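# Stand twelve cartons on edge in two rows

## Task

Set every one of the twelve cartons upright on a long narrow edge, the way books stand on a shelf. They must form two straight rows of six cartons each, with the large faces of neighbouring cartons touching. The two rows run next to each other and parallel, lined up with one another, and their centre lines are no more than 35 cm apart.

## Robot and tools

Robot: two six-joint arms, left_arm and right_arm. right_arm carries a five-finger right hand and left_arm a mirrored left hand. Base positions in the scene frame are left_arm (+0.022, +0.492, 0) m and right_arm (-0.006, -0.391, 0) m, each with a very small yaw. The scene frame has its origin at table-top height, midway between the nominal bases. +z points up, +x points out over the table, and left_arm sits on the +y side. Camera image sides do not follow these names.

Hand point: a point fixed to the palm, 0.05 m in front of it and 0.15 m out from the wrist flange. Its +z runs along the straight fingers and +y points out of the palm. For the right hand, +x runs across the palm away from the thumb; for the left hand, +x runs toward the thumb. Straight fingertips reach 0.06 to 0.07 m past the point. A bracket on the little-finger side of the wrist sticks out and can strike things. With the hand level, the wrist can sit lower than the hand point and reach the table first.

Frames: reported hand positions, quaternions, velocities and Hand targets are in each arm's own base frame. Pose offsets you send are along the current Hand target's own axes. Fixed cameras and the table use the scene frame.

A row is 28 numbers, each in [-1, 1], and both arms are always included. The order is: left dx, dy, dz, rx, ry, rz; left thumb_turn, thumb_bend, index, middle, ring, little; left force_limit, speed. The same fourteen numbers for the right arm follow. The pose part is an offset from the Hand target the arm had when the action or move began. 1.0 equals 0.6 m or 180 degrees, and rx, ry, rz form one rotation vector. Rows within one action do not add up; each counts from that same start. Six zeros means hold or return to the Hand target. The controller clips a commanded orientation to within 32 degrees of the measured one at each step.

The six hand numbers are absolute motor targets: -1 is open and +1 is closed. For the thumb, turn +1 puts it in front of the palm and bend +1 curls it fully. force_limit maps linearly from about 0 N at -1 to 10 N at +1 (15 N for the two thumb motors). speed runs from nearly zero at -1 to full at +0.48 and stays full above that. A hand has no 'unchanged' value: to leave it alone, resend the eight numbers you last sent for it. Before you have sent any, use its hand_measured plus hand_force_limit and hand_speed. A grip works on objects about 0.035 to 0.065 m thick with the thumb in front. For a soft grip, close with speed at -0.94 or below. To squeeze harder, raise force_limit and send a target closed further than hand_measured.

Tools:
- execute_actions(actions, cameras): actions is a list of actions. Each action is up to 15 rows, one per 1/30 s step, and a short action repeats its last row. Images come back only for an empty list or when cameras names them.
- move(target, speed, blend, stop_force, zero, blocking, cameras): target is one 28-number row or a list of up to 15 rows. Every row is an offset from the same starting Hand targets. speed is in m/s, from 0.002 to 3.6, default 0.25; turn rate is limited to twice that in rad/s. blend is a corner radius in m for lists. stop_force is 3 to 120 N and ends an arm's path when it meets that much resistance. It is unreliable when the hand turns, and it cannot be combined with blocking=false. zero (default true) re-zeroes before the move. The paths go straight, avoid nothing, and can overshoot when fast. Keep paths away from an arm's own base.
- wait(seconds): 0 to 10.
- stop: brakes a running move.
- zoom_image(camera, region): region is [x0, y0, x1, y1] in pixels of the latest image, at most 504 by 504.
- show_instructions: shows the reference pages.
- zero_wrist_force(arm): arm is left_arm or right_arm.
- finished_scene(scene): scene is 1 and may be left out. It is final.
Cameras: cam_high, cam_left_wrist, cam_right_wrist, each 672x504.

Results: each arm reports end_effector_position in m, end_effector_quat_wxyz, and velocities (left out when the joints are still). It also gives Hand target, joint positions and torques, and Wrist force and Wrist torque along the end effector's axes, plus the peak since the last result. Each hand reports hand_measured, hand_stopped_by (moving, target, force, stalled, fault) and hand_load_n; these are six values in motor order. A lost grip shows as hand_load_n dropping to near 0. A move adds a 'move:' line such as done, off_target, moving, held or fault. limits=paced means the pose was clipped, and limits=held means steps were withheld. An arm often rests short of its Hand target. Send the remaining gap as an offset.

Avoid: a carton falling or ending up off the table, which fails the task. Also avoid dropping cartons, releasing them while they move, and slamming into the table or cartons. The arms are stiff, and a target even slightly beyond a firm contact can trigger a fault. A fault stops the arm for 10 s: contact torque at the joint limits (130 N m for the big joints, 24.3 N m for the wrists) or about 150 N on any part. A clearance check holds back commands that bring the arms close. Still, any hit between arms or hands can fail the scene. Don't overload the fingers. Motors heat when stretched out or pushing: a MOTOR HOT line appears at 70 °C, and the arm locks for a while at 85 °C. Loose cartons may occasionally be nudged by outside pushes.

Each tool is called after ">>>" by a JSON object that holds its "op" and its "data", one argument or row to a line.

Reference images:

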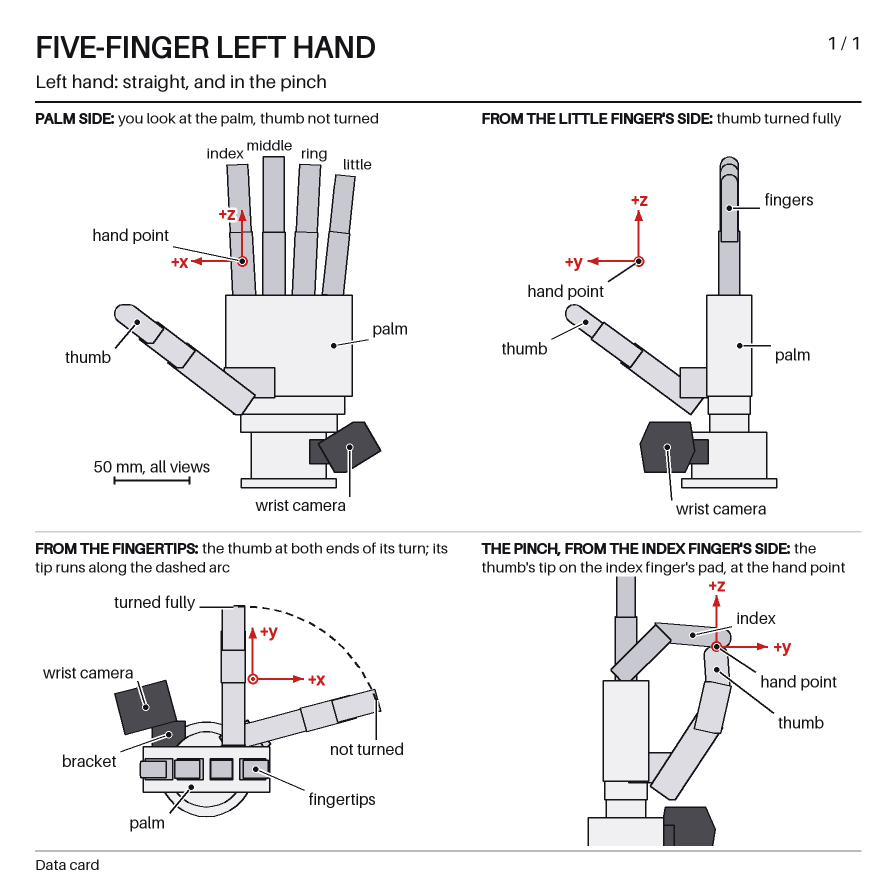

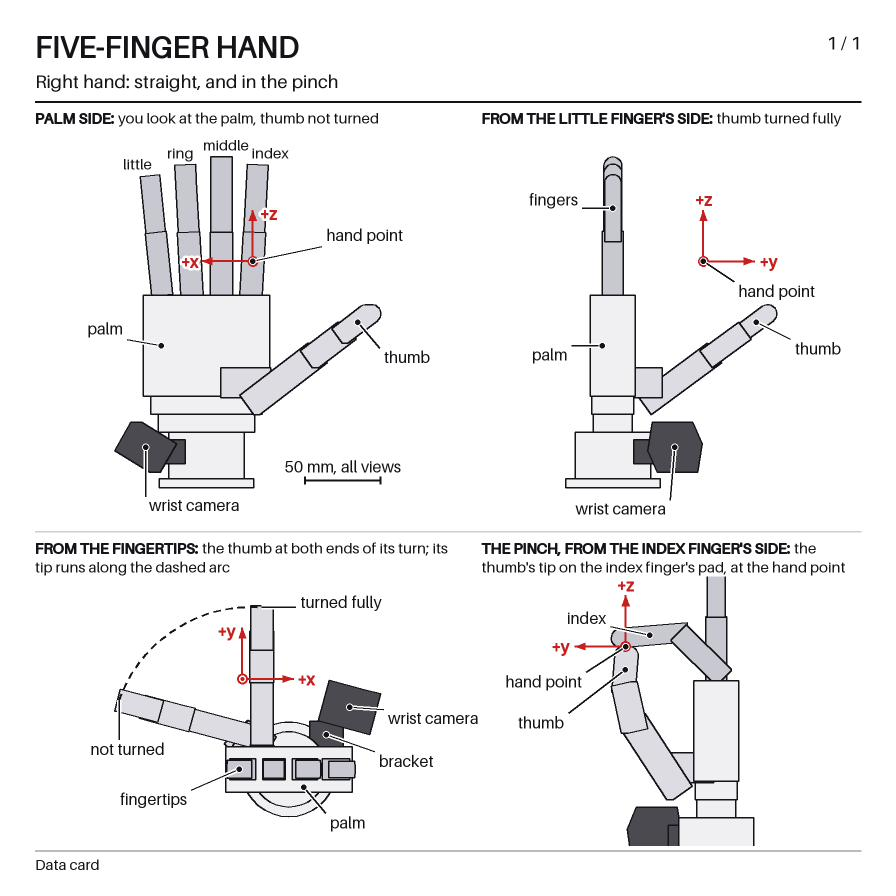

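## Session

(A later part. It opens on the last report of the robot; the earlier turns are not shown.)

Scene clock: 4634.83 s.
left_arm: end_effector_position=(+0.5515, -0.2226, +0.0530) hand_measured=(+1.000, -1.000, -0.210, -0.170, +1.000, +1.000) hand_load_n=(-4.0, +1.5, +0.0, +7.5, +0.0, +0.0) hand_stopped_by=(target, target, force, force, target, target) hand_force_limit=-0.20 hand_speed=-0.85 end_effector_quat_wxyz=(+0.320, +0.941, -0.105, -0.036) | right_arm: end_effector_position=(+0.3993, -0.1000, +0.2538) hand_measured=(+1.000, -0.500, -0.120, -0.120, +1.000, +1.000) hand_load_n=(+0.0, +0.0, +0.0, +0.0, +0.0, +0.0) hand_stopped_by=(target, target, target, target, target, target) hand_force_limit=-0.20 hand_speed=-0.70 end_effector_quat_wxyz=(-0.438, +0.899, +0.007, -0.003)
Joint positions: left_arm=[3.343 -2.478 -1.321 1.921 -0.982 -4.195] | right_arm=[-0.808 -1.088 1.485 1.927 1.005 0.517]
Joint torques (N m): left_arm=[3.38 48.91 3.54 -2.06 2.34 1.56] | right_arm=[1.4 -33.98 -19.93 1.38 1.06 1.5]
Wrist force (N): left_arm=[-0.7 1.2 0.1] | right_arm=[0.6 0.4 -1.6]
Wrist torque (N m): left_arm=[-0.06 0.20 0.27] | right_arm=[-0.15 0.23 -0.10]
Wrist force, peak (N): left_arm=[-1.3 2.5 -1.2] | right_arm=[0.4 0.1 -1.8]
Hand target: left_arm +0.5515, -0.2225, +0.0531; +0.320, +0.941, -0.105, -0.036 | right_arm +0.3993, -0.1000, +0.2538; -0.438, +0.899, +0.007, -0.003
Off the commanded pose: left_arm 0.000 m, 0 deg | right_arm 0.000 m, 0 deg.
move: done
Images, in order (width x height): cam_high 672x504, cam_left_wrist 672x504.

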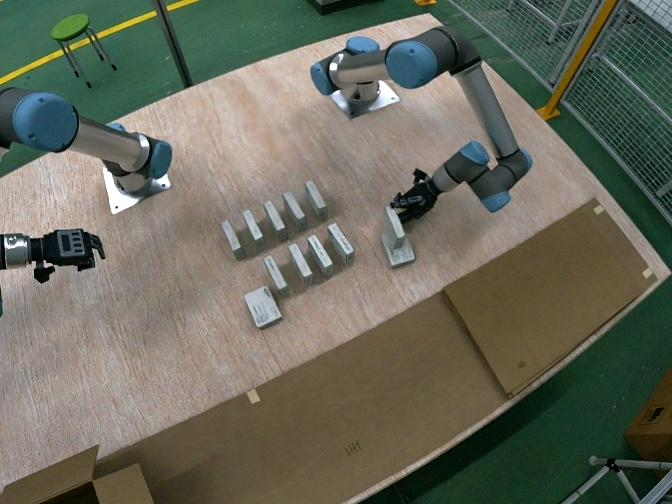

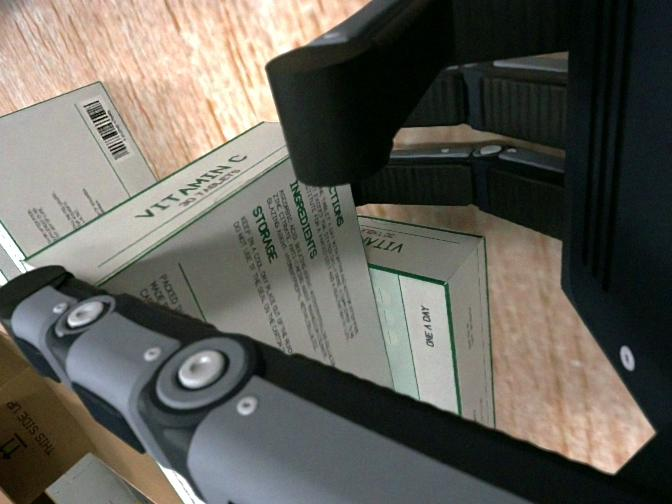

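>>> {"op": "move", "data": {
  "target": [0,0.0005,-0.0007,0,0,0,1,-1,-0.33,-0.33,1,1,-0.2,-0.85,0,0,0,0,0,0,1,-0.5,-0.12,-0.12,1,1,-0.2,-0.7],
  "speed": 0.02,
  "cameras": ["cam_high","cam_left_wrist"]
}}

>>> {"op": "zoom_image", "data": {
  "camera": "cam_high",
  "region": [360, 180, 440, 280]
}}

Scene clock: 4643.30 s.
left_arm: end_effector_position=(+0.5515, -0.2225, +0.0536) hand_measured=(+1.000, -1.000, -0.330, -0.330, +1.000, +1.000) hand_load_n=(+0.0, +0.0, +0.5, +0.0, +0.0, +0.0) hand_stopped_by=(target, target, target, target, target, target) hand_force_limit=-0.20 hand_speed=-0.85 end_effector_quat_wxyz=(+0.320, +0.941, -0.105, -0.036) | right_arm: end_effector_position=(+0.3993, -0.1000, +0.2538) hand_measured=(+1.000, -0.500, -0.120, -0.120, +1.000, +1.000) hand_load_n=(+0.0, +0.0, +0.0, +0.0, +0.0, +0.0) hand_stopped_by=(target, target, target, target, target, target) hand_force_limit=-0.20 hand_speed=-0.70 end_effector_quat_wxyz=(-0.438, +0.899, +0.007, -0.003)
Joint positions: left_arm=[3.343 -2.477 -1.321 1.92 -0.982 -4.195] | right_arm=[-0.808 -1.088 1.485 1.927 1.005 0.517]
Joint torques (N m): left_arm=[7.36 62.22 17.23 -4.72 -1.2 2.74] | right_arm=[1.62 -32.41 -19.62 1.41 0.94 1.58]
Wrist force (N): left_arm=[0.2 -0.5 1.6] | right_arm=[0.7 0.2 -1.6]
Wrist torque (N m): left_arm=[-0.13 0.05 0.19] | right_arm=[-0.17 0.22 -0.09]
Wrist force, peak (N): left_arm=[0.3 -0.6 1.8] | right_arm=[0.5 0.3 -2.0]
Hand target: left_arm +0.5515, -0.2225, +0.0536; +0.320, +0.941, -0.105, -0.036 | right_arm +0.3993, -0.1000, +0.2538; -0.438, +0.899, +0.007, -0.003
Off the commanded pose: left_arm 0.000 m, 0 deg | right_arm 0.000 m, 0 deg.
move: done
Images, in order (width x height): cam_high 672x504, cam_left_wrist 672x504.

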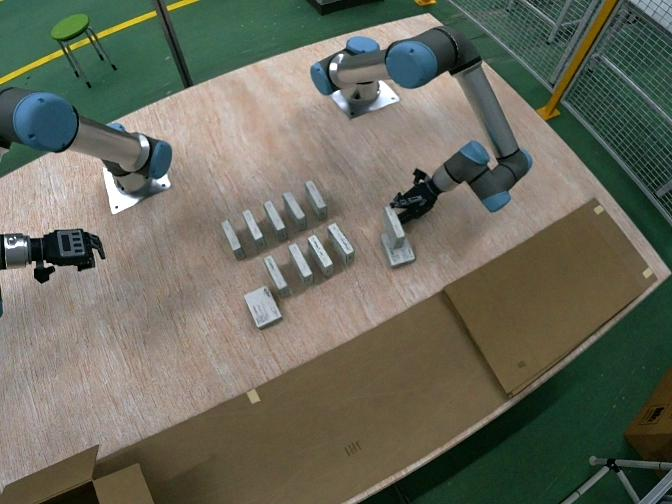

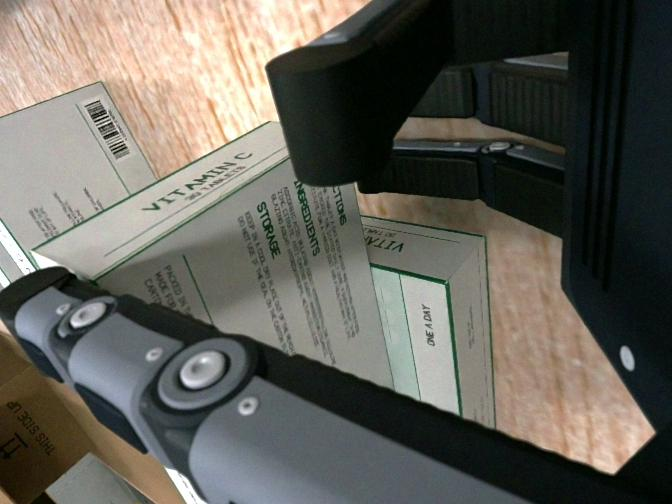

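Scaled by 5.040 from the camera's 672x504 image, which has a finer 960x720 frame.

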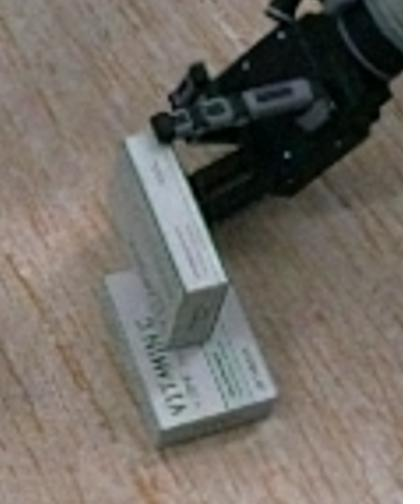

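>>> {"op": "move", "data": {
  "target": [
    [0,0.0041,-0.0053,0,0,0,1,-1,-0.33,-0.33,1,1,-0.2,-0.85,0,0,0,0,0,0,1,-0.5,-0.12,-0.12,1,1,-0.2,-0.7],
    [0,-0.0884,-0.0765,0,0,0,1,-1,-0.33,-0.33,1,1,-0.2,-0.85,0,0,0,0,0,0,1,-0.5,-0.12,-0.12,1,1,-0.2,-0.7]
  ],
  "speed": 0.06,
  "cameras": ["cam_high","cam_left_wrist"]
}}

>>> {"op": "zoom_image", "data": {
  "camera": "cam_high",
  "region": [360, 180, 440, 280]
}}

Scene clock: 4653.37 s.
left_arm: end_effector_position=(+0.5670, -0.1541, +0.0575) hand_measured=(+1.000, -1.000, -0.330, -0.330, +1.000, +1.000) hand_load_n=(+0.0, +0.0, +0.5, +0.0, +0.0, +0.0) hand_stopped_by=(target, target, target, target, target, target) hand_force_limit=-0.20 hand_speed=-0.85 end_effector_quat_wxyz=(+0.320, +0.941, -0.105, -0.036) end_effector_velocity=(+0.000, -0.002, -0.001) end_effector_angular_velocity=(+0.000, +0.000, +0.002) | right_arm: end_effector_position=(+0.3993, -0.1000, +0.2538) hand_measured=(+1.000, -0.500, -0.120, -0.120, +1.000, +1.000) hand_load_n=(+0.0, +0.0, +0.0, +0.0, +0.0, +0.0) hand_stopped_by=(target, target, target, target, target, target) hand_force_limit=-0.20 hand_speed=-0.70 end_effector_quat_wxyz=(-0.438, +0.899, +0.007, -0.003)
Joint positions: left_arm=[3.454 -2.511 -1.259 1.824 -1.02 -4.07] | right_arm=[-0.808 -1.088 1.485 1.927 1.005 0.517]
Joint velocities: left_arm=[-0.003 0.001 -0.003 0.004 0.001 -0.005] | right_arm=[within noise]
Joint torques (N m): left_arm=[-9.32 65.89 5.79 -0.82 2.96 -2.89] | right_arm=[1.69 -33.78 -19.65 1.46 1.03 1.57]
Wrist force (N): left_arm=[0.1 -0.2 1.5] | right_arm=[0.4 0.2 -1.3]
Wrist torque (N m): left_arm=[-0.10 0.05 0.13] | right_arm=[-0.20 0.25 -0.11]
Wrist force, peak (N): left_arm=[0.2 0.3 2.1] | right_arm=[0.3 0.3 -1.9]
Hand target: left_arm +0.5670, -0.1542, +0.0577; +0.320, +0.941, -0.105, -0.036 | right_arm +0.3993, -0.1000, +0.2538; -0.438, +0.899, +0.007, -0.003
Off the commanded pose: left_arm 0.000 m, 0 deg | right_arm 0.000 m, 0 deg.
move: done
Images, in order (width x height): cam_high 672x504, cam_left_wrist 672x504.

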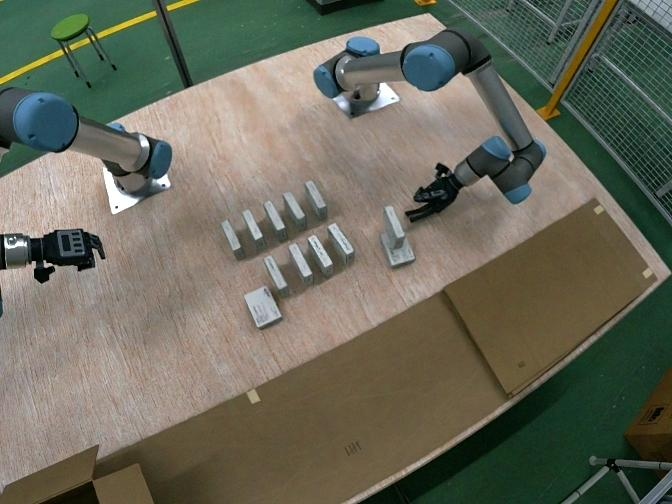

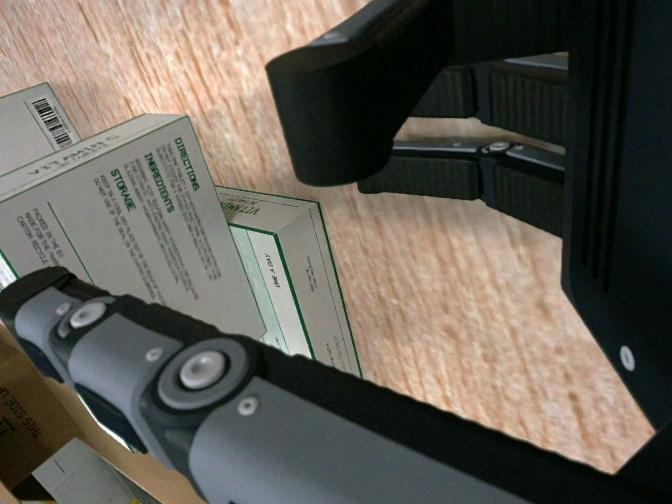

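Scaled by 5.040 from the camera's 672x504 image, which has a finer 960x720 frame.

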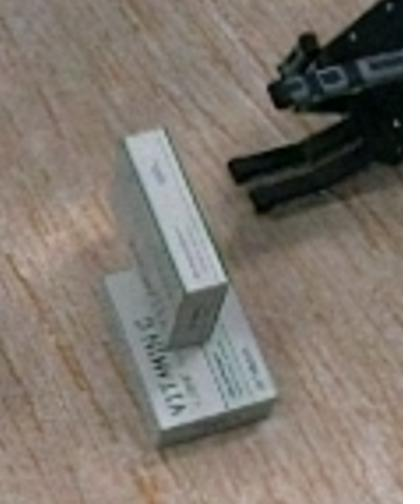

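>>> {"op": "move", "data": {
  "target": [
    [0.0002,0.1312,-0.1431,0,0.0644,0.4958,1,-0.5,-0.25,-0.25,1,1,-0.2,-0.7,0,0,0,0,0,0,1,-0.5,-0.12,-0.12,1,1,-0.2,-0.7],
    [0.0507,0.241,-0.055,0,0.1289,0.9917,1,-0.5,-0.25,-0.25,1,1,-0.2,-0.7,0,0,0,0,0,0,1,-0.5,-0.12,-0.12,1,1,-0.2,-0.7]
  ],
  "speed": 0.3,
  "blend": 0.02
}}

>>> {"op": "move", "data": {
  "target": [0,0.0528,0.0407,0,0.0392,0.0302,1,-0.5,-0.25,-0.25,1,1,-0.2,-0.7,0,0,0,0,0,0,1,-0.5,-0.12,-0.12,1,1,-0.2,-0.7],
  "speed": 0.08,
  "cameras": ["cam_high","cam_left_wrist"]
}}

>>> {"op": "zoom_image", "data": {
  "camera": "cam_left_wrist",
  "region": [0, 0, 300, 360]
}}

Scene clock: 4687.47 s.
left_arm: end_effector_position=(+0.5758, -0.2532, +0.1720) hand_measured=(+1.000, -0.500, -0.250, -0.250, +1.000, +1.000) hand_load_n=(+0.0, +0.0, +0.0, +0.0, +0.0, +0.5) hand_stopped_by=(target, target, target, target, target, target) hand_force_limit=-0.20 hand_speed=-0.70 end_effector_quat_wxyz=(-0.049, +0.099, +0.892, -0.438) | right_arm: end_effector_position=(+0.3993, -0.1000, +0.2538) hand_measured=(+1.000, -0.500, -0.120, -0.120, +1.000, +1.000) hand_load_n=(+0.0, +0.0, +0.0, +0.0, +0.0, +0.0) hand_stopped_by=(target, target, target, target, target, target) hand_force_limit=-0.20 hand_speed=-0.70 end_effector_quat_wxyz=(-0.438, +0.899, +0.007, -0.003)
Joint positions: left_arm=[3.19 -2.516 -0.809 1.42 -0.703 -1.145] | right_arm=[-0.808 -1.088 1.485 1.927 1.005 0.517]
Joint torques (N m): left_arm=[7.75 43.87 30.68 -1.39 0.4 2.64] | right_arm=[3.29 -33.53 -18.3 1.48 1.04 1.41]
Wrist force (N): left_arm=[1.4 0.6 2.5] | right_arm=[0.3 0.2 -1.4]
Wrist torque (N m): left_arm=[0.19 -0.10 0.51] | right_arm=[-0.19 0.28 -0.12]
Wrist force, peak (N): left_arm=[1.3 0.6 2.6] | right_arm=[0.3 0.5 -1.9]
Hand target: left_arm +0.5759, -0.2532, +0.1719; -0.049, +0.100, +0.892, -0.438 | right_arm +0.3993, -0.1000, +0.2538; -0.438, +0.899, +0.007, -0.003
Off the commanded pose: left_arm 0.000 m, 0 deg | right_arm 0.000 m, 0 deg.
move: done

Scene clock: 4688.87 s.
left_arm: end_effector_position=(+0.5758, -0.2532, +0.1319) hand_measured=(+1.000, -0.500, -0.250, -0.250, +1.000, +1.000) hand_load_n=(+0.0, +0.0, +0.0, +0.0, +0.0, +0.0) hand_stopped_by=(target, target, target, target, target, target) hand_force_limit=-0.20 hand_speed=-0.70 end_effector_quat_wxyz=(-0.083, +0.169, +0.881, -0.433) | right_arm: end_effector_position=(+0.3993, -0.1000, +0.2538) hand_measured=(+1.000, -0.500, -0.120, -0.120, +1.000, +1.000) hand_load_n=(+0.0, +0.0, +0.0, +0.0, +0.0, +0.0) hand_stopped_by=(target, target, target, target, target, target) hand_force_limit=-0.20 hand_speed=-0.70 end_effector_quat_wxyz=(-0.438, +0.899, +0.007, -0.003)
Joint positions: left_arm=[3.17 -2.615 -0.756 1.326 -0.757 -0.957] | right_arm=[-0.808 -1.088 1.485 1.927 1.005 0.517]
Joint torques (N m): left_arm=[8.39 70.35 8.39 -0.95 3.35 -1.98] | right_arm=[3.4 -33.54 -19.59 1.42 0.89 1.5]
Wrist force (N): left_arm=[1.2 0.6 2.3] | right_arm=[0.4 0.3 -1.4]
Wrist torque (N m): left_arm=[0.20 -0.07 0.50] | right_arm=[-0.18 0.27 -0.12]
Wrist force, peak (N): left_arm=[1.6 0.0 2.6] | right_arm=[0.3 0.3 -1.8]
Hand target: left_arm +0.5759, -0.2531, +0.1319; -0.083, +0.168, +0.881, -0.433 | right_arm +0.3993, -0.1000, +0.2538; -0.438, +0.899, +0.007, -0.003
Off the commanded pose: left_arm 0.000 m, 0 deg | right_arm 0.000 m, 0 deg.
move: done
Images, in order (width x height): cam_high 672x504, cam_left_wrist 672x504.

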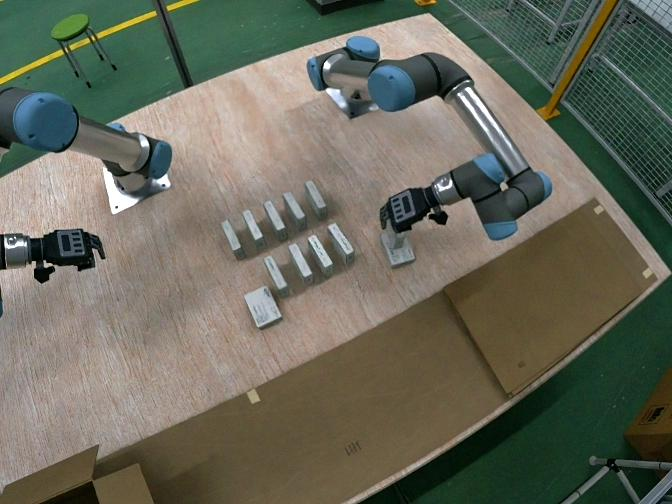

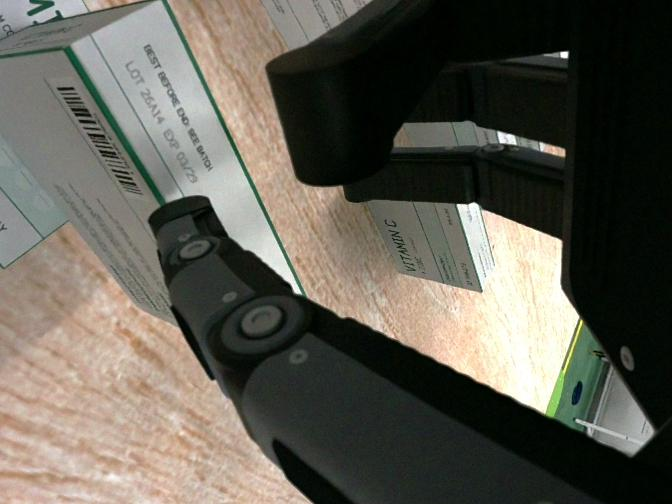

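Scaled by 1.400 from the camera's 672x504 image, which has a finer 960x720 frame.

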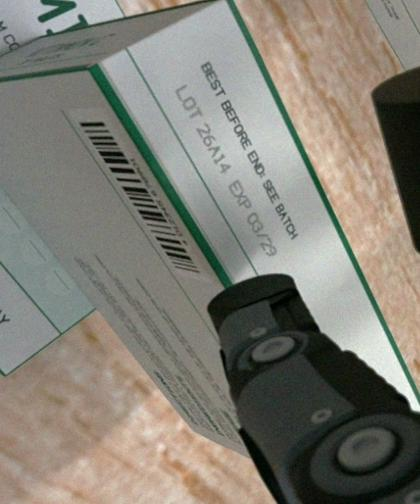

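>>> {"op": "move", "data": {
  "target": [
    [0,0.028,0.022,0,-0.0088,-0.0068,1,-0.5,-0.25,-0.25,1,1,-0.2,-0.7,0,0,0,0,0,0,1,-0.5,-0.12,-0.12,1,1,-0.2,-0.7],
    [0,0.0563,0.0435,0,-0.0088,-0.0068,1,-0.5,-0.25,-0.25,1,1,-0.2,-0.7,0,0,0,0,0,0,1,-0.5,-0.12,-0.12,1,1,-0.2,-0.7]
  ],
  "speed": 0.05,
  "cameras": ["cam_left_wrist"]
}}

>>> {"op": "zoom_image", "data": {
  "camera": "cam_left_wrist",
  "region": [50, 0, 410, 360]
}}

Scene clock: 4712.03 s.
left_arm: end_effector_position=(+0.5757, -0.2532, +0.0889) hand_measured=(+1.000, -0.500, -0.250, -0.250, +1.000, +1.000) hand_load_n=(+0.0, +0.0, +0.0, +0.0, +0.0, +0.0) hand_stopped_by=(target, target, target, target, target, target) hand_force_limit=-0.20 hand_speed=-0.70 end_effector_quat_wxyz=(-0.076, +0.153, +0.884, -0.435) end_effector_velocity=(-0.001, +0.000, +0.003) end_effector_angular_velocity=(+0.001, +0.003, +0.000) | right_arm: end_effector_position=(+0.3993, -0.1000, +0.2538) hand_measured=(+1.000, -0.500, -0.120, -0.120, +1.000, +1.000) hand_load_n=(+0.0, +0.0, +0.0, +0.0, +0.0, +0.0) hand_stopped_by=(target, target, target, target, target, target) hand_force_limit=-0.20 hand_speed=-0.70 end_effector_quat_wxyz=(-0.438, +0.899, +0.007, -0.003)
Joint positions: left_arm=[3.175 -2.638 -0.818 1.44 -0.743 -0.997] | right_arm=[-0.808 -1.088 1.485 1.927 1.005 0.517]
Joint velocities: left_arm=[0 0.003 0.001 -0.007 -0.001 0] | right_arm=[within noise]
Joint torques (N m): left_arm=[7.38 70.01 29.59 -4.85 -0.91 2.32] | right_arm=[2.51 -34.06 -19.23 1.48 0.9 1.4]
Wrist force (N): left_arm=[1.1 0.7 2.2] | right_arm=[0.6 0.3 -1.5]
Wrist torque (N m): left_arm=[0.23 -0.05 0.31] | right_arm=[-0.18 0.22 -0.10]
Wrist force, peak (N): left_arm=[1.3 1.1 2.7] | right_arm=[0.3 0.3 -1.9]
Hand target: left_arm +0.5758, -0.2532, +0.0892; -0.076, +0.153, +0.884, -0.435 | right_arm +0.3993, -0.1000, +0.2538; -0.438, +0.899, +0.007, -0.003
Off the commanded pose: left_arm 0.000 m, 0 deg | right_arm 0.000 m, 0 deg.
move: done
Images, in order (width x height): cam_left_wrist 672x504.

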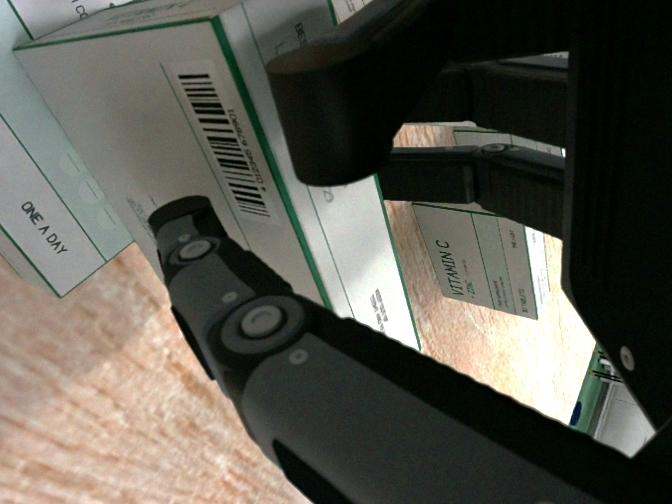

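Scaled by 1.400 from the camera's 672x504 image, which has a finer 960x720 frame.

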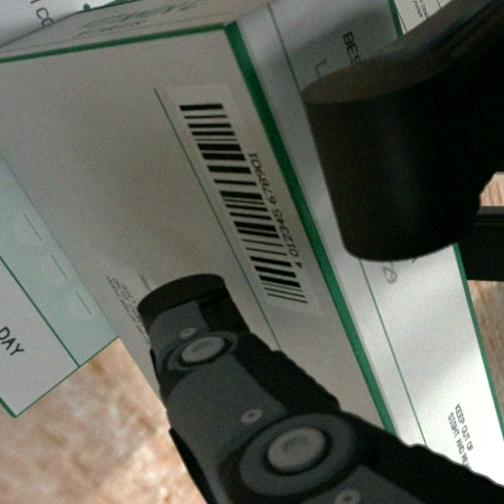

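>>> {"op": "move", "data": {
  "target": [0,-0.0064,0.0083,0,0,0,1,-0.5,-0.25,-0.25,1,1,-0.2,-0.7,0,0,0,0,0,0,1,-0.5,-0.12,-0.12,1,1,-0.2,-0.7],
  "speed": 0.03
}}

>>> {"op": "move", "data": {
  "target": [0,0,0,0,0,0,1,-0.5,0.35,0.35,1,1,-0.2,-0.88,0,0,0,0,0,0,1,-0.5,-0.12,-0.12,1,1,-0.2,-0.7],
  "speed": 0.03,
  "cameras": ["cam_high","cam_left_wrist"]
}}

Scene clock: 4719.50 s.
left_arm: end_effector_position=(+0.5736, -0.2592, +0.0892) hand_measured=(+1.000, -0.500, -0.250, -0.250, +1.000, +1.000) hand_load_n=(+0.0, +0.0, +0.0, +0.0, +0.0, +0.5) hand_stopped_by=(target, target, target, target, target, target) hand_force_limit=-0.20 hand_speed=-0.70 end_effector_quat_wxyz=(-0.076, +0.153, +0.884, -0.435) | right_arm: end_effector_position=(+0.3993, -0.1000, +0.2538) hand_measured=(+1.000, -0.500, -0.120, -0.120, +1.000, +1.000) hand_load_n=(+0.0, +0.0, +0.0, +0.0, +0.5, +0.0) hand_stopped_by=(target, target, target, target, target, target) hand_force_limit=-0.20 hand_speed=-0.70 end_effector_quat_wxyz=(-0.438, +0.899, +0.007, -0.003)
Joint positions: left_arm=[3.165 -2.634 -0.822 1.449 -0.739 -1.009] | right_arm=[-0.808 -1.088 1.485 1.927 1.005 0.517]
Joint torques (N m): left_arm=[4.71 66.73 12.24 -2.93 2.38 -0.21] | right_arm=[4.19 -34.33 -19.65 1.46 1.2 1.36]
Wrist force (N): left_arm=[1.1 0.5 1.9] | right_arm=[0.3 0.3 -1.6]
Wrist torque (N m): left_arm=[0.20 -0.07 0.50] | right_arm=[-0.17 0.28 -0.12]
Wrist force, peak (N): left_arm=[1.3 0.6 2.4] | right_arm=[0.4 0.3 -1.8]
Hand target: left_arm +0.5737, -0.2591, +0.0892; -0.076, +0.153, +0.884, -0.435 | right_arm +0.3993, -0.1000, +0.2538; -0.438, +0.899, +0.007, -0.003
Off the commanded pose: left_arm 0.000 m, 0 deg | right_arm 0.000 m, 0 deg.
move: done

Scene clock: 4720.80 s.
left_arm: end_effector_position=(+0.5737, -0.2591, +0.0892) hand_measured=(+1.000, -0.502, +0.094, +0.048, +1.000, +1.000) hand_load_n=(-0.5, +6.5, +5.5, +3.0, +0.0, +0.0) hand_stopped_by=(target, target, force, force, target, target) hand_force_limit=-0.20 hand_speed=-0.88 end_effector_quat_wxyz=(-0.076, +0.153, +0.884, -0.435) | right_arm: end_effector_position=(+0.3993, -0.1000, +0.2538) hand_measured=(+1.000, -0.500, -0.120, -0.120, +1.000, +1.000) hand_load_n=(+0.0, +0.5, +0.0, +0.0, +0.0, +0.0) hand_stopped_by=(target, target, target, target, target, target) hand_force_limit=-0.20 hand_speed=-0.70 end_effector_quat_wxyz=(-0.438, +0.899, +0.007, -0.003)
Joint positions: left_arm=[3.166 -2.635 -0.822 1.449 -0.739 -1.009] | right_arm=[-0.808 -1.088 1.485 1.927 1.005 0.517]
Joint torques (N m): left_arm=[8.1 49.97 29.04 -4.8 -1.1 2.85] | right_arm=[3.63 -34.24 -19.27 1.35 1.05 1.54]
Wrist force (N): left_arm=[1.3 1.2 2.4] | right_arm=[0.4 0.3 -1.7]
Wrist torque (N m): left_arm=[0.27 -0.10 0.47] | right_arm=[-0.16 0.28 -0.11]
Wrist force, peak (N): left_arm=[1.3 1.0 2.6] | right_arm=[0.4 0.1 -1.8]
Hand target: left_arm +0.5737, -0.2591, +0.0892; -0.076, +0.153, +0.884, -0.435 | right_arm +0.3993, -0.1000, +0.2538; -0.438, +0.899, +0.007, -0.003
Off the commanded pose: left_arm 0.000 m, 0 deg | right_arm 0.000 m, 0 deg.
move: done
Images, in order (width x height): cam_high 672x504, cam_left_wrist 672x504.

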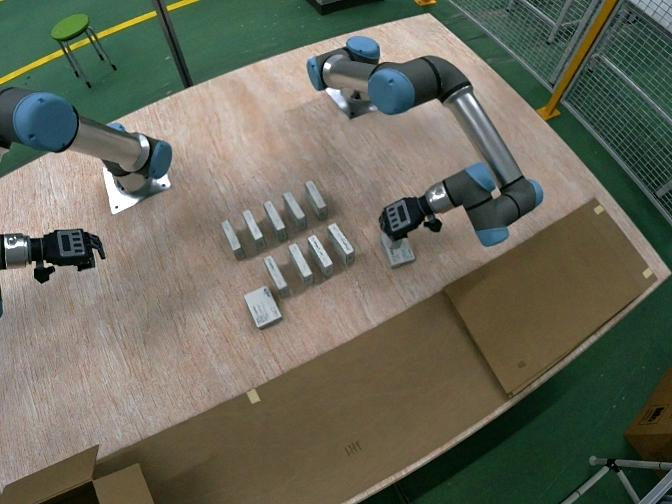

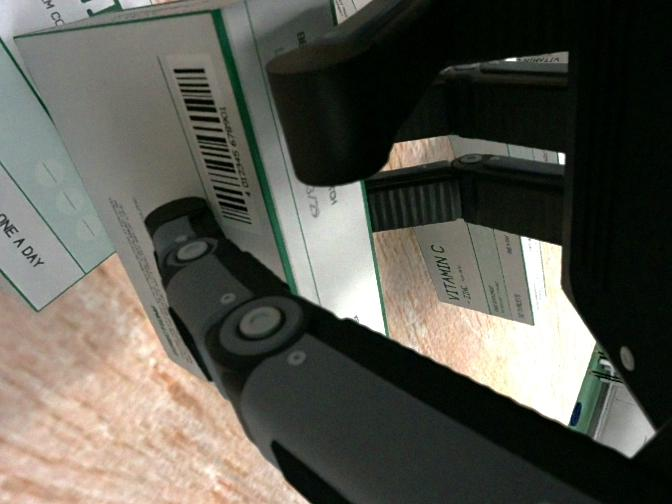

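>>> {"op": "move", "data": {
  "target": [
    [0,-0.1001,-0.0771,0,0,0,1,-0.5,0.35,0.35,1,1,-0.2,-0.88,0,0,0,0,0,0,1,-0.5,-0.12,-0.12,1,1,-0.2,-0.7],
    [0.2655,-0.2356,0.0989,0,-0.0722,-0.0556,1,-0.5,0.35,0.35,1,1,-0.2,-0.88,0,0,0,0,0,0,1,-0.5,-0.12,-0.12,1,1,-0.2,-0.7],
    [0.2655,-0.1266,0.1827,0,-0.0722,-0.0556,1,-0.5,0.35,0.35,1,1,-0.2,-0.88,0,0,0,0,0,0,1,-0.5,-0.12,-0.12,1,1,-0.2,-0.7]
  ],
  "speed": [0.12,0.12,0.08],
  "blend": [0.02,0,0],
  "cameras": ["cam_high","cam_left_wrist"]
}}

>>> {"op": "zoom_image", "data": {
  "camera": "cam_high",
  "region": [280, 150, 380, 250]
}}

Scene clock: 4762.07 s.
left_arm: end_effector_position=(+0.3788, -0.3309, +0.0825) hand_measured=(+1.000, -0.502, +0.094, +0.048, +1.000, +1.000) hand_load_n=(-0.5, +6.5, +5.5, +2.5, +0.0, +0.0) hand_stopped_by=(target, target, force, force, target, target) hand_force_limit=-0.20 hand_speed=-0.88 end_effector_quat_wxyz=(-0.013, +0.025, +0.897, -0.441) | right_arm: end_effector_position=(+0.3993, -0.1000, +0.2538) hand_measured=(+1.000, -0.500, -0.120, -0.120, +1.000, +1.000) hand_load_n=(+0.0, +0.0, +0.0, +0.0, +0.0, +0.0) hand_stopped_by=(target, target, target, target, target, target) hand_force_limit=-0.20 hand_speed=-0.70 end_effector_quat_wxyz=(-0.438, +0.899, +0.007, -0.003)
Joint positions: left_arm=[3.052 -2.117 -1.678 2.266 -0.658 -1.625] | right_arm=[-0.808 -1.088 1.485 1.927 1.005 0.517]
Joint torques (N m): left_arm=[1.54 48.95 26.14 -3.22 3.42 -2.79] | right_arm=[4.03 -33.91 -18.77 1.45 1 1.53]
Wrist force (N): left_arm=[1.2 0.8 2.5] | right_arm=[0.4 0.2 -1.4]
Wrist torque (N m): left_arm=[0.21 -0.08 0.31] | right_arm=[-0.19 0.26 -0.11]
Wrist force, peak (N): left_arm=[0.9 2.5 3.2] | right_arm=[0.4 0.6 -1.8]
Hand target: left_arm +0.3789, -0.3309, +0.0825; -0.013, +0.025, +0.897, -0.441 | right_arm +0.3993, -0.1000, +0.2538; -0.438, +0.899, +0.007, -0.003
Off the commanded pose: left_arm 0.000 m, 0 deg | right_arm 0.000 m, 0 deg.
move: done
Images, in order (width x height): cam_high 672x504, cam_left_wrist 672x504.

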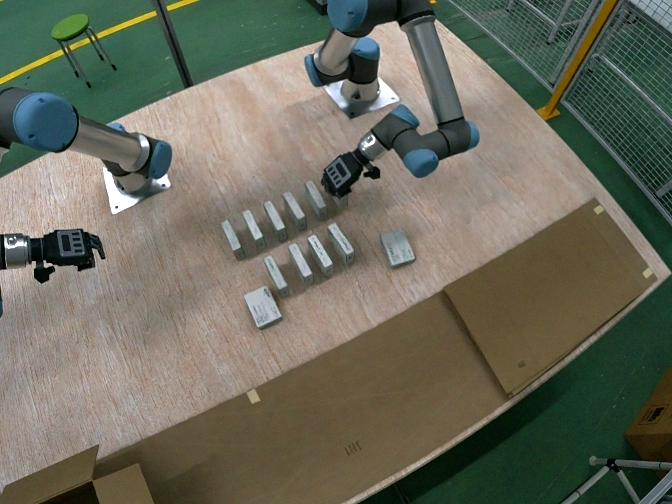

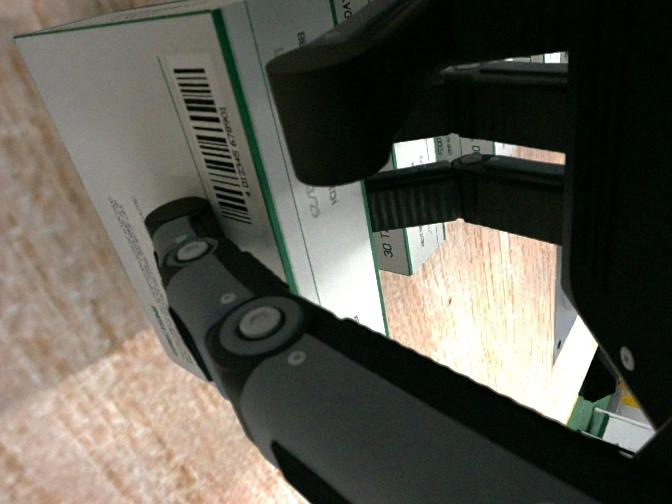

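Scaled by 5.040 from the camera's 672x504 image, which has a finer 960x720 frame.

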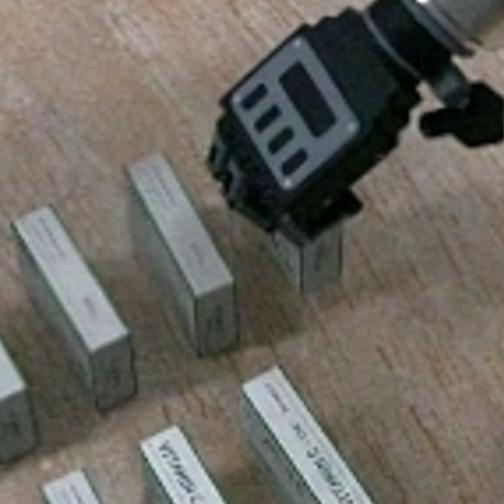

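>>> {"op": "move", "data": {
  "target": [0.005,0.0178,0.0179,0,0,0,1,-0.5,0.35,0.35,1,1,-0.2,-0.88,0,0,0,0,0,0,1,-0.5,-0.12,-0.12,1,1,-0.2,-0.7],
  "speed": 0.04
}}

>>> {"op": "move", "data": {
  "target": [0,0.0172,0.0132,0,0,0,1,-0.5,0.35,0.35,1,1,-0.2,-0.88,0,0,0,0,0,0,1,-0.5,-0.12,-0.12,1,1,-0.2,-0.7],
  "speed": 0.01,
  "stop_force": 3
}}

>>> {"op": "move", "data": {
  "target": [
    [0,0,0,0,0,0,1,-0.5,-0.12,-0.12,1,1,-0.2,-0.7,0,0,0,0,0,0,1,-0.5,-0.12,-0.12,1,1,-0.2,-0.7],
    [0,0.0041,-0.0053,0,0,0,1,-0.5,-0.12,-0.12,1,1,-0.2,-0.7,0,0,0,0,0,0,1,-0.5,-0.12,-0.12,1,1,-0.2,-0.7],
    [0,-0.042,-0.0406,0,0,0,1,-0.5,-0.12,-0.12,1,1,-0.2,-0.7,0,0,0,0,0,0,1,-0.5,-0.12,-0.12,1,1,-0.2,-0.7]
  ],
  "speed": [0.02,0.02,0.04],
  "cameras": ["cam_high"]
}}

>>> {"op": "zoom_image", "data": {
  "camera": "cam_high",
  "region": [280, 150, 380, 250]
}}

Scene clock: 4784.33 s.
left_arm: end_effector_position=(+0.3756, -0.3328, +0.0673) hand_measured=(+1.000, -0.502, +0.094, +0.048, +1.000, +1.000) hand_load_n=(-0.5, +6.5, +5.5, +3.0, +0.0, +0.0) hand_stopped_by=(target, target, force, force, target, target) hand_force_limit=-0.20 hand_speed=-0.88 end_effector_quat_wxyz=(-0.013, +0.025, +0.897, -0.441) end_effector_velocity=(-0.002, +0.000, +0.001) end_effector_angular_velocity=(+0.001, +0.007, +0.000) | right_arm: end_effector_position=(+0.3993, -0.1000, +0.2538) hand_measured=(+1.000, -0.500, -0.120, -0.120, +1.000, +1.000) hand_load_n=(+0.0, +0.0, +0.0, +0.0, +0.0, +0.0) hand_stopped_by=(target, target, target, target, target, target) hand_force_limit=-0.20 hand_speed=-0.70 end_effector_quat_wxyz=(-0.438, +0.899, +0.007, -0.003)
Joint positions: left_arm=[3.047 -2.134 -1.696 2.308 -0.658 -1.633] | right_arm=[-0.808 -1.088 1.485 1.927 1.005 0.517]
Joint velocities: left_arm=[0 0.001 0 -0.008 0 0.001] | right_arm=[within noise]
Joint torques (N m): left_arm=[-0.4 51.8 25.69 -4.52 -0.91 -1.1] | right_arm=[4.55 -34.5 -19.03 1.53 1 1.62]
Wrist force (N): left_arm=[1.5 0.8 2.5] | right_arm=[0.0 0.3 -1.6]
Wrist torque (N m): left_arm=[0.21 -0.11 0.52] | right_arm=[-0.16 0.32 -0.14]
Wrist force, peak (N): left_arm=[1.7 1.2 3.1] | right_arm=[0.7 0.2 -1.7]
Hand target: left_arm +0.3758, -0.3327, +0.0675; -0.013, +0.025, +0.897, -0.441 | right_arm +0.3993, -0.1000, +0.2538; -0.438, +0.899, +0.007, -0.003
Off the commanded pose: left_arm 0.000 m, 0 deg | right_arm 0.000 m, 0 deg.
move: done

Scene clock: 4786.03 s.
left_arm: end_effector_position=(+0.3757, -0.3327, +0.0614) hand_measured=(+1.000, -0.502, +0.094, +0.048, +1.000, +1.000) hand_load_n=(-0.5, +6.0, +5.0, +3.0, +0.0, +0.0) hand_stopped_by=(target, target, force, force, target, target) hand_force_limit=-0.20 hand_speed=-0.88 end_effector_quat_wxyz=(-0.013, +0.025, +0.897, -0.441) | right_arm: end_effector_position=(+0.3993, -0.1000, +0.2538) hand_measured=(+1.000, -0.500, -0.120, -0.120, +1.000, +1.000) hand_load_n=(+0.0, +0.0, +0.0, +0.0, +0.0, +0.0) hand_stopped_by=(target, target, target, target, target, target) hand_force_limit=-0.20 hand_speed=-0.70 end_effector_quat_wxyz=(-0.438, +0.899, +0.007, -0.003)
Joint positions: left_arm=[3.047 -2.143 -1.7 2.321 -0.658 -1.633] | right_arm=[-0.808 -1.088 1.485 1.927 1.005 0.517]
Joint torques (N m): left_arm=[5.96 51.71 24.76 -4.3 -0.8 2.41] | right_arm=[4.15 -34.81 -18.83 1.52 0.84 1.47]
Wrist force (N): left_arm=[1.6 0.0 2.4] | right_arm=[0.5 0.2 -1.6]
Wrist torque (N m): left_arm=[0.14 -0.09 0.48] | right_arm=[-0.18 0.25 -0.11]
Wrist force, peak (N): left_arm=[0.7 -7.8 0.0] | right_arm=[0.3 0.2 -1.8]
Hand target: left_arm +0.3757, -0.3327, +0.0614; -0.013, +0.025, +0.897, -0.441 (not the last commanded pose) | right_arm +0.3993, -0.1000, +0.2538; -0.438, +0.899, +0.007, -0.003
Off the commanded pose: left_arm 0.007 m, 0 deg | right_arm 0.000 m, 0 deg.
move: contact (left_arm)

Scene clock: 4788.27 s.
left_arm: end_effector_position=(+0.3761, -0.3289, +0.0964) hand_measured=(+1.000, -0.500, -0.120, -0.120, +1.000, +1.000) hand_load_n=(+0.0, +0.0, +0.0, +0.0, +0.0, +0.0) hand_stopped_by=(target, target, target, target, target, target) hand_force_limit=-0.20 hand_speed=-0.70 end_effector_quat_wxyz=(-0.013, +0.025, +0.897, -0.441) end_effector_velocity=(+0.001, +0.000, -0.003) end_effector_angular_velocity=(+0.000, -0.002, +0.000) | right_arm: end_effector_position=(+0.3993, -0.1000, +0.2538) hand_measured=(+1.000, -0.500, -0.120, -0.120, +1.000, +1.000) hand_load_n=(+0.0, +0.0, +0.0, +0.0, +0.0, +0.0) hand_stopped_by=(target, target, target, target, target, target) hand_force_limit=-0.20 hand_speed=-0.70 end_effector_quat_wxyz=(-0.438, +0.899, +0.007, -0.003)
Joint positions: left_arm=[3.056 -2.091 -1.679 2.236 -0.658 -1.618] | right_arm=[-0.808 -1.088 1.485 1.927 1.005 0.517]
Joint velocities: left_arm=[0 -0.004 -0.002 0.008 0 0] | right_arm=[within noise]
Joint torques (N m): left_arm=[-7.74 26.06 5.62 -0.53 2.5 -1.89] | right_arm=[4.82 -35.03 -18.74 1.31 1.02 1.5]
Wrist force (N): left_arm=[1.3 0.7 2.6] | right_arm=[0.5 0.3 -1.6]
Wrist torque (N m): left_arm=[0.20 -0.08 0.45] | right_arm=[-0.16 0.25 -0.10]
Wrist force, peak (N): left_arm=[1.6 0.9 2.7] | right_arm=[0.6 0.3 -1.7]
Hand target: left_arm +0.3760, -0.3288, +0.0962; -0.013, +0.025, +0.897, -0.441 | right_arm +0.3993, -0.1000, +0.2538; -0.438, +0.899, +0.007, -0.003
Off the commanded pose: left_arm 0.000 m, 0 deg | right_arm 0.000 m, 0 deg.
move: done
Images, in order (width x height): cam_high 672x504.

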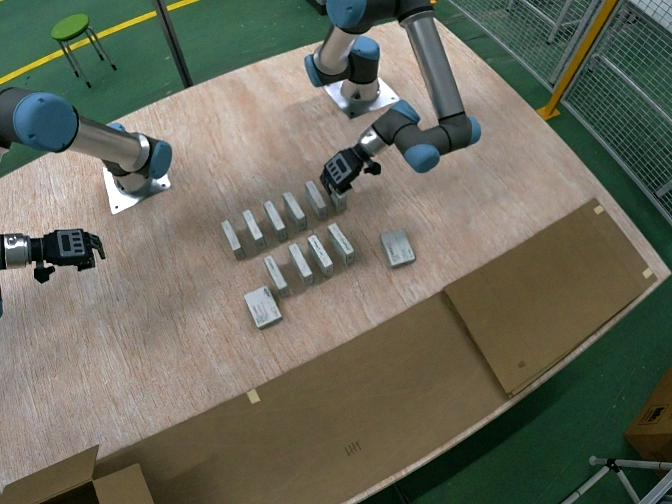

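Scaled by 5.040 from the camera's 672x504 image, which has a finer 960x720 frame.

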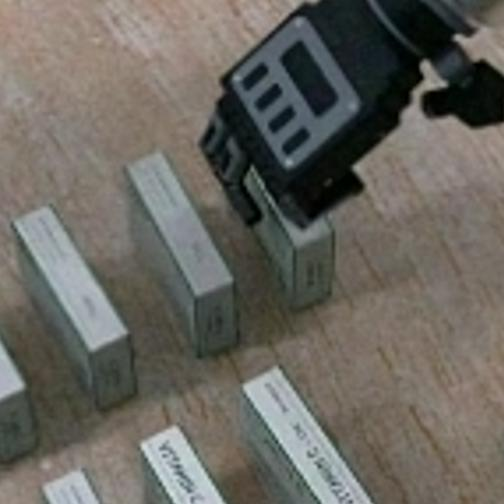

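>>> {"op": "move", "data": {
  "target": [
    [0,-0.12,-0.0924,0,0,0,1,-0.5,-0.12,-0.12,1,1,-0.2,-0.7,0.0468,-0.132,0.108,0,0,0,1,-0.5,-0.12,-0.12,1,1,-0.2,-0.7],
    [-0.0335,-0.158,-0.165,0,-0.0644,-0.4958,1,-0.5,-0.12,-0.12,1,1,-0.2,-0.7,0.0937,-0.2639,0.2163,0,0.0644,0.4958,1,-0.5,-0.12,-0.12,1,1,-0.2,-0.7],
    [-0.067,-0.196,-0.2372,0,-0.1289,-0.9917,1,-0.5,-0.12,-0.12,1,1,-0.2,-0.7,0.0937,-0.2639,0.2163,0,0.1289,0.9917,1,-0.5,-0.12,-0.12,1,1,-0.2,-0.7]
  ],
  "speed": [0.2,0.3,0.3],
  "blend": 0.02,
  "cameras": ["cam_high"]
}}

Scene clock: 4871.63 s.
left_arm: end_effector_position=(+0.4185, -0.2904, +0.2763) hand_measured=(+1.000, -0.500, -0.120, -0.120, +1.000, +1.000) hand_load_n=(+0.0, +0.0, -0.5, +0.0, +0.0, +0.0) hand_stopped_by=(target, target, target, target, target, target) hand_force_limit=-0.20 hand_speed=-0.70 end_effector_quat_wxyz=(+0.322, +0.946, -0.027, -0.009) | right_arm: end_effector_position=(+0.4523, +0.1006, +0.2988) hand_measured=(+1.000, -0.500, -0.120, -0.120, +1.000, +1.000) hand_load_n=(+0.0, +0.0, +0.0, +0.0, +0.0, +0.0) hand_stopped_by=(target, target, target, target, target, target) hand_force_limit=-0.20 hand_speed=-0.70 end_effector_quat_wxyz=(-0.002, -0.008, +0.948, +0.319)
Joint positions: left_arm=[3.255 -1.859 -1.66 1.819 -0.927 -4.499] | right_arm=[-0.54 -1.234 1.595 1.589 1.031 4.05]
Joint torques (N m): left_arm=[-2.84 17.76 28.84 -1.44 1.58 -2.33] | right_arm=[13.22 -20.13 -23.53 0.99 -2.68 2.05]
Wrist force (N): left_arm=[0.4 -0.2 1.9] | right_arm=[0.5 3.1 -2.0]
Wrist torque (N m): left_arm=[-0.09 0.02 0.02] | right_arm=[-0.28 0.31 0.46]
Wrist force, peak (N): left_arm=[1.3 2.1 3.4] | right_arm=[0.3 3.5 -2.3]
Hand target: left_arm +0.4185, -0.2903, +0.2762; +0.322, +0.946, -0.027, -0.009 | right_arm +0.4523, +0.1006, +0.2987; -0.002, -0.008, +0.948, +0.319
Off the commanded pose: left_arm 0.000 m, 0 deg | right_arm 0.000 m, 0 deg.
move: done
Images, in order (width x height): cam_high 672x504.

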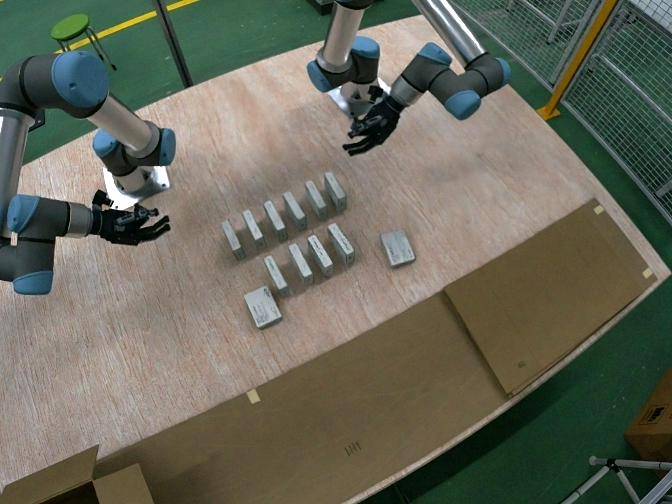

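>>> {"op": "move", "data": {
  "target": [0.0019,-0.032,0.1357,0.2089,0,0,-1,-1,-1,-1,-1,-1,-0.2,0,-0.0042,0.0884,0.2756,0.2089,0,0,-1,-1,-1,-1,-1,-1,-0.2,0],
  "speed": 0.15,
  "cameras": ["all"]
}}

Scene clock: 4886.53 s.
left_arm: end_effector_position=(+0.4177, -0.3248, +0.1999) hand_measured=(-1.000, -1.000, -1.000, -1.000, -1.000, -1.000) hand_load_n=(+0.0, -0.5, +0.0, +0.0, +0.0, +0.0) hand_stopped_by=(target, target, target, target, target, target) hand_force_limit=-0.20 hand_speed=0.00 end_effector_quat_wxyz=(+0.000, +1.000, -0.028, +0.000) | right_arm: end_effector_position=(+0.4528, +0.2428, +0.1991) hand_measured=(-1.000, -1.000, -1.000, -1.000, -1.000, -1.000) hand_load_n=(+0.0, +0.0, +0.0, +0.0, +0.0, +0.0) hand_stopped_by=(target, target, target, target, target, target) hand_force_limit=-0.20 hand_speed=0.00 end_effector_quat_wxyz=(+0.001, -0.008, +1.000, -0.004)
Joint positions: left_arm=[2.836 -1.988 -1.413 1.83 -1.572 -4.962] | right_arm=[0.117 -1.177 1.449 1.298 1.578 4.814]
Joint torques (N m): left_arm=[-3.95 48.26 8.78 -0.59 -0.58 1.78] | right_arm=[6.69 -32.15 -10.84 2.61 1.14 1.1]
Wrist force (N): left_arm=[0.8 0.1 1.9] | right_arm=[0.5 1.8 -2.6]
Wrist torque (N m): left_arm=[0.03 -0.11 0.18] | right_arm=[-0.31 0.38 0.29]
Wrist force, peak (N): left_arm=[0.8 0.6 2.4] | right_arm=[0.3 3.5 -2.5]
Hand target: left_arm +0.4177, -0.3247, +0.2000; -0.001, +1.000, -0.028, +0.000 | right_arm +0.4528, +0.2428, +0.1990; +0.001, -0.008, +1.000, -0.004
Off the commanded pose: left_arm 0.000 m, 0 deg | right_arm 0.000 m, 0 deg.
move: done

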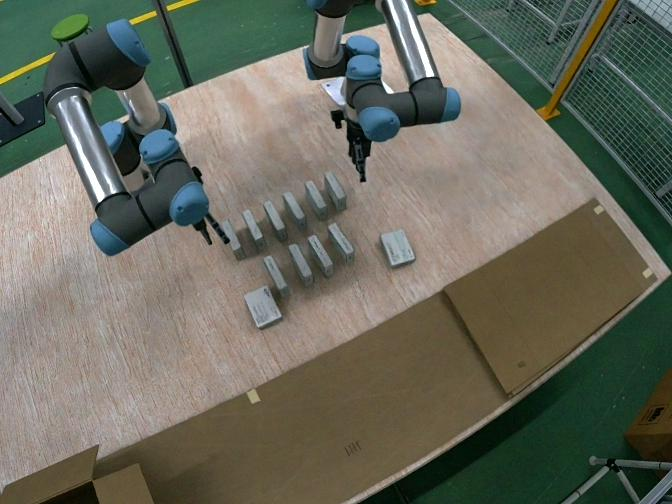

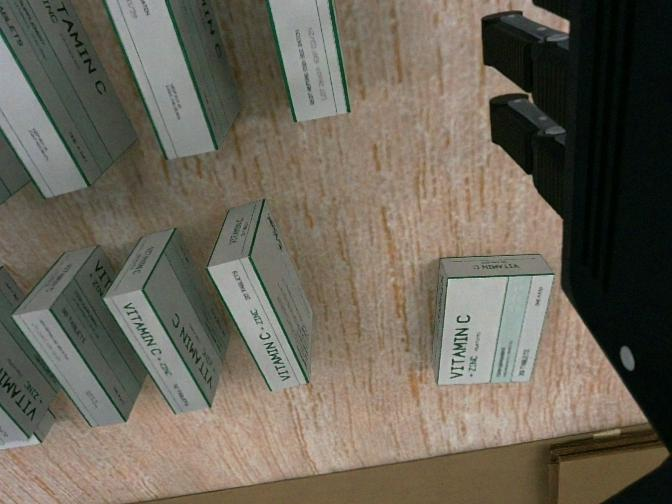

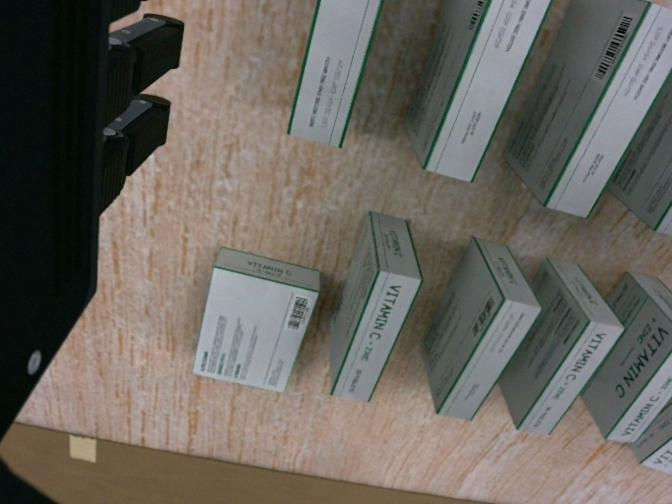

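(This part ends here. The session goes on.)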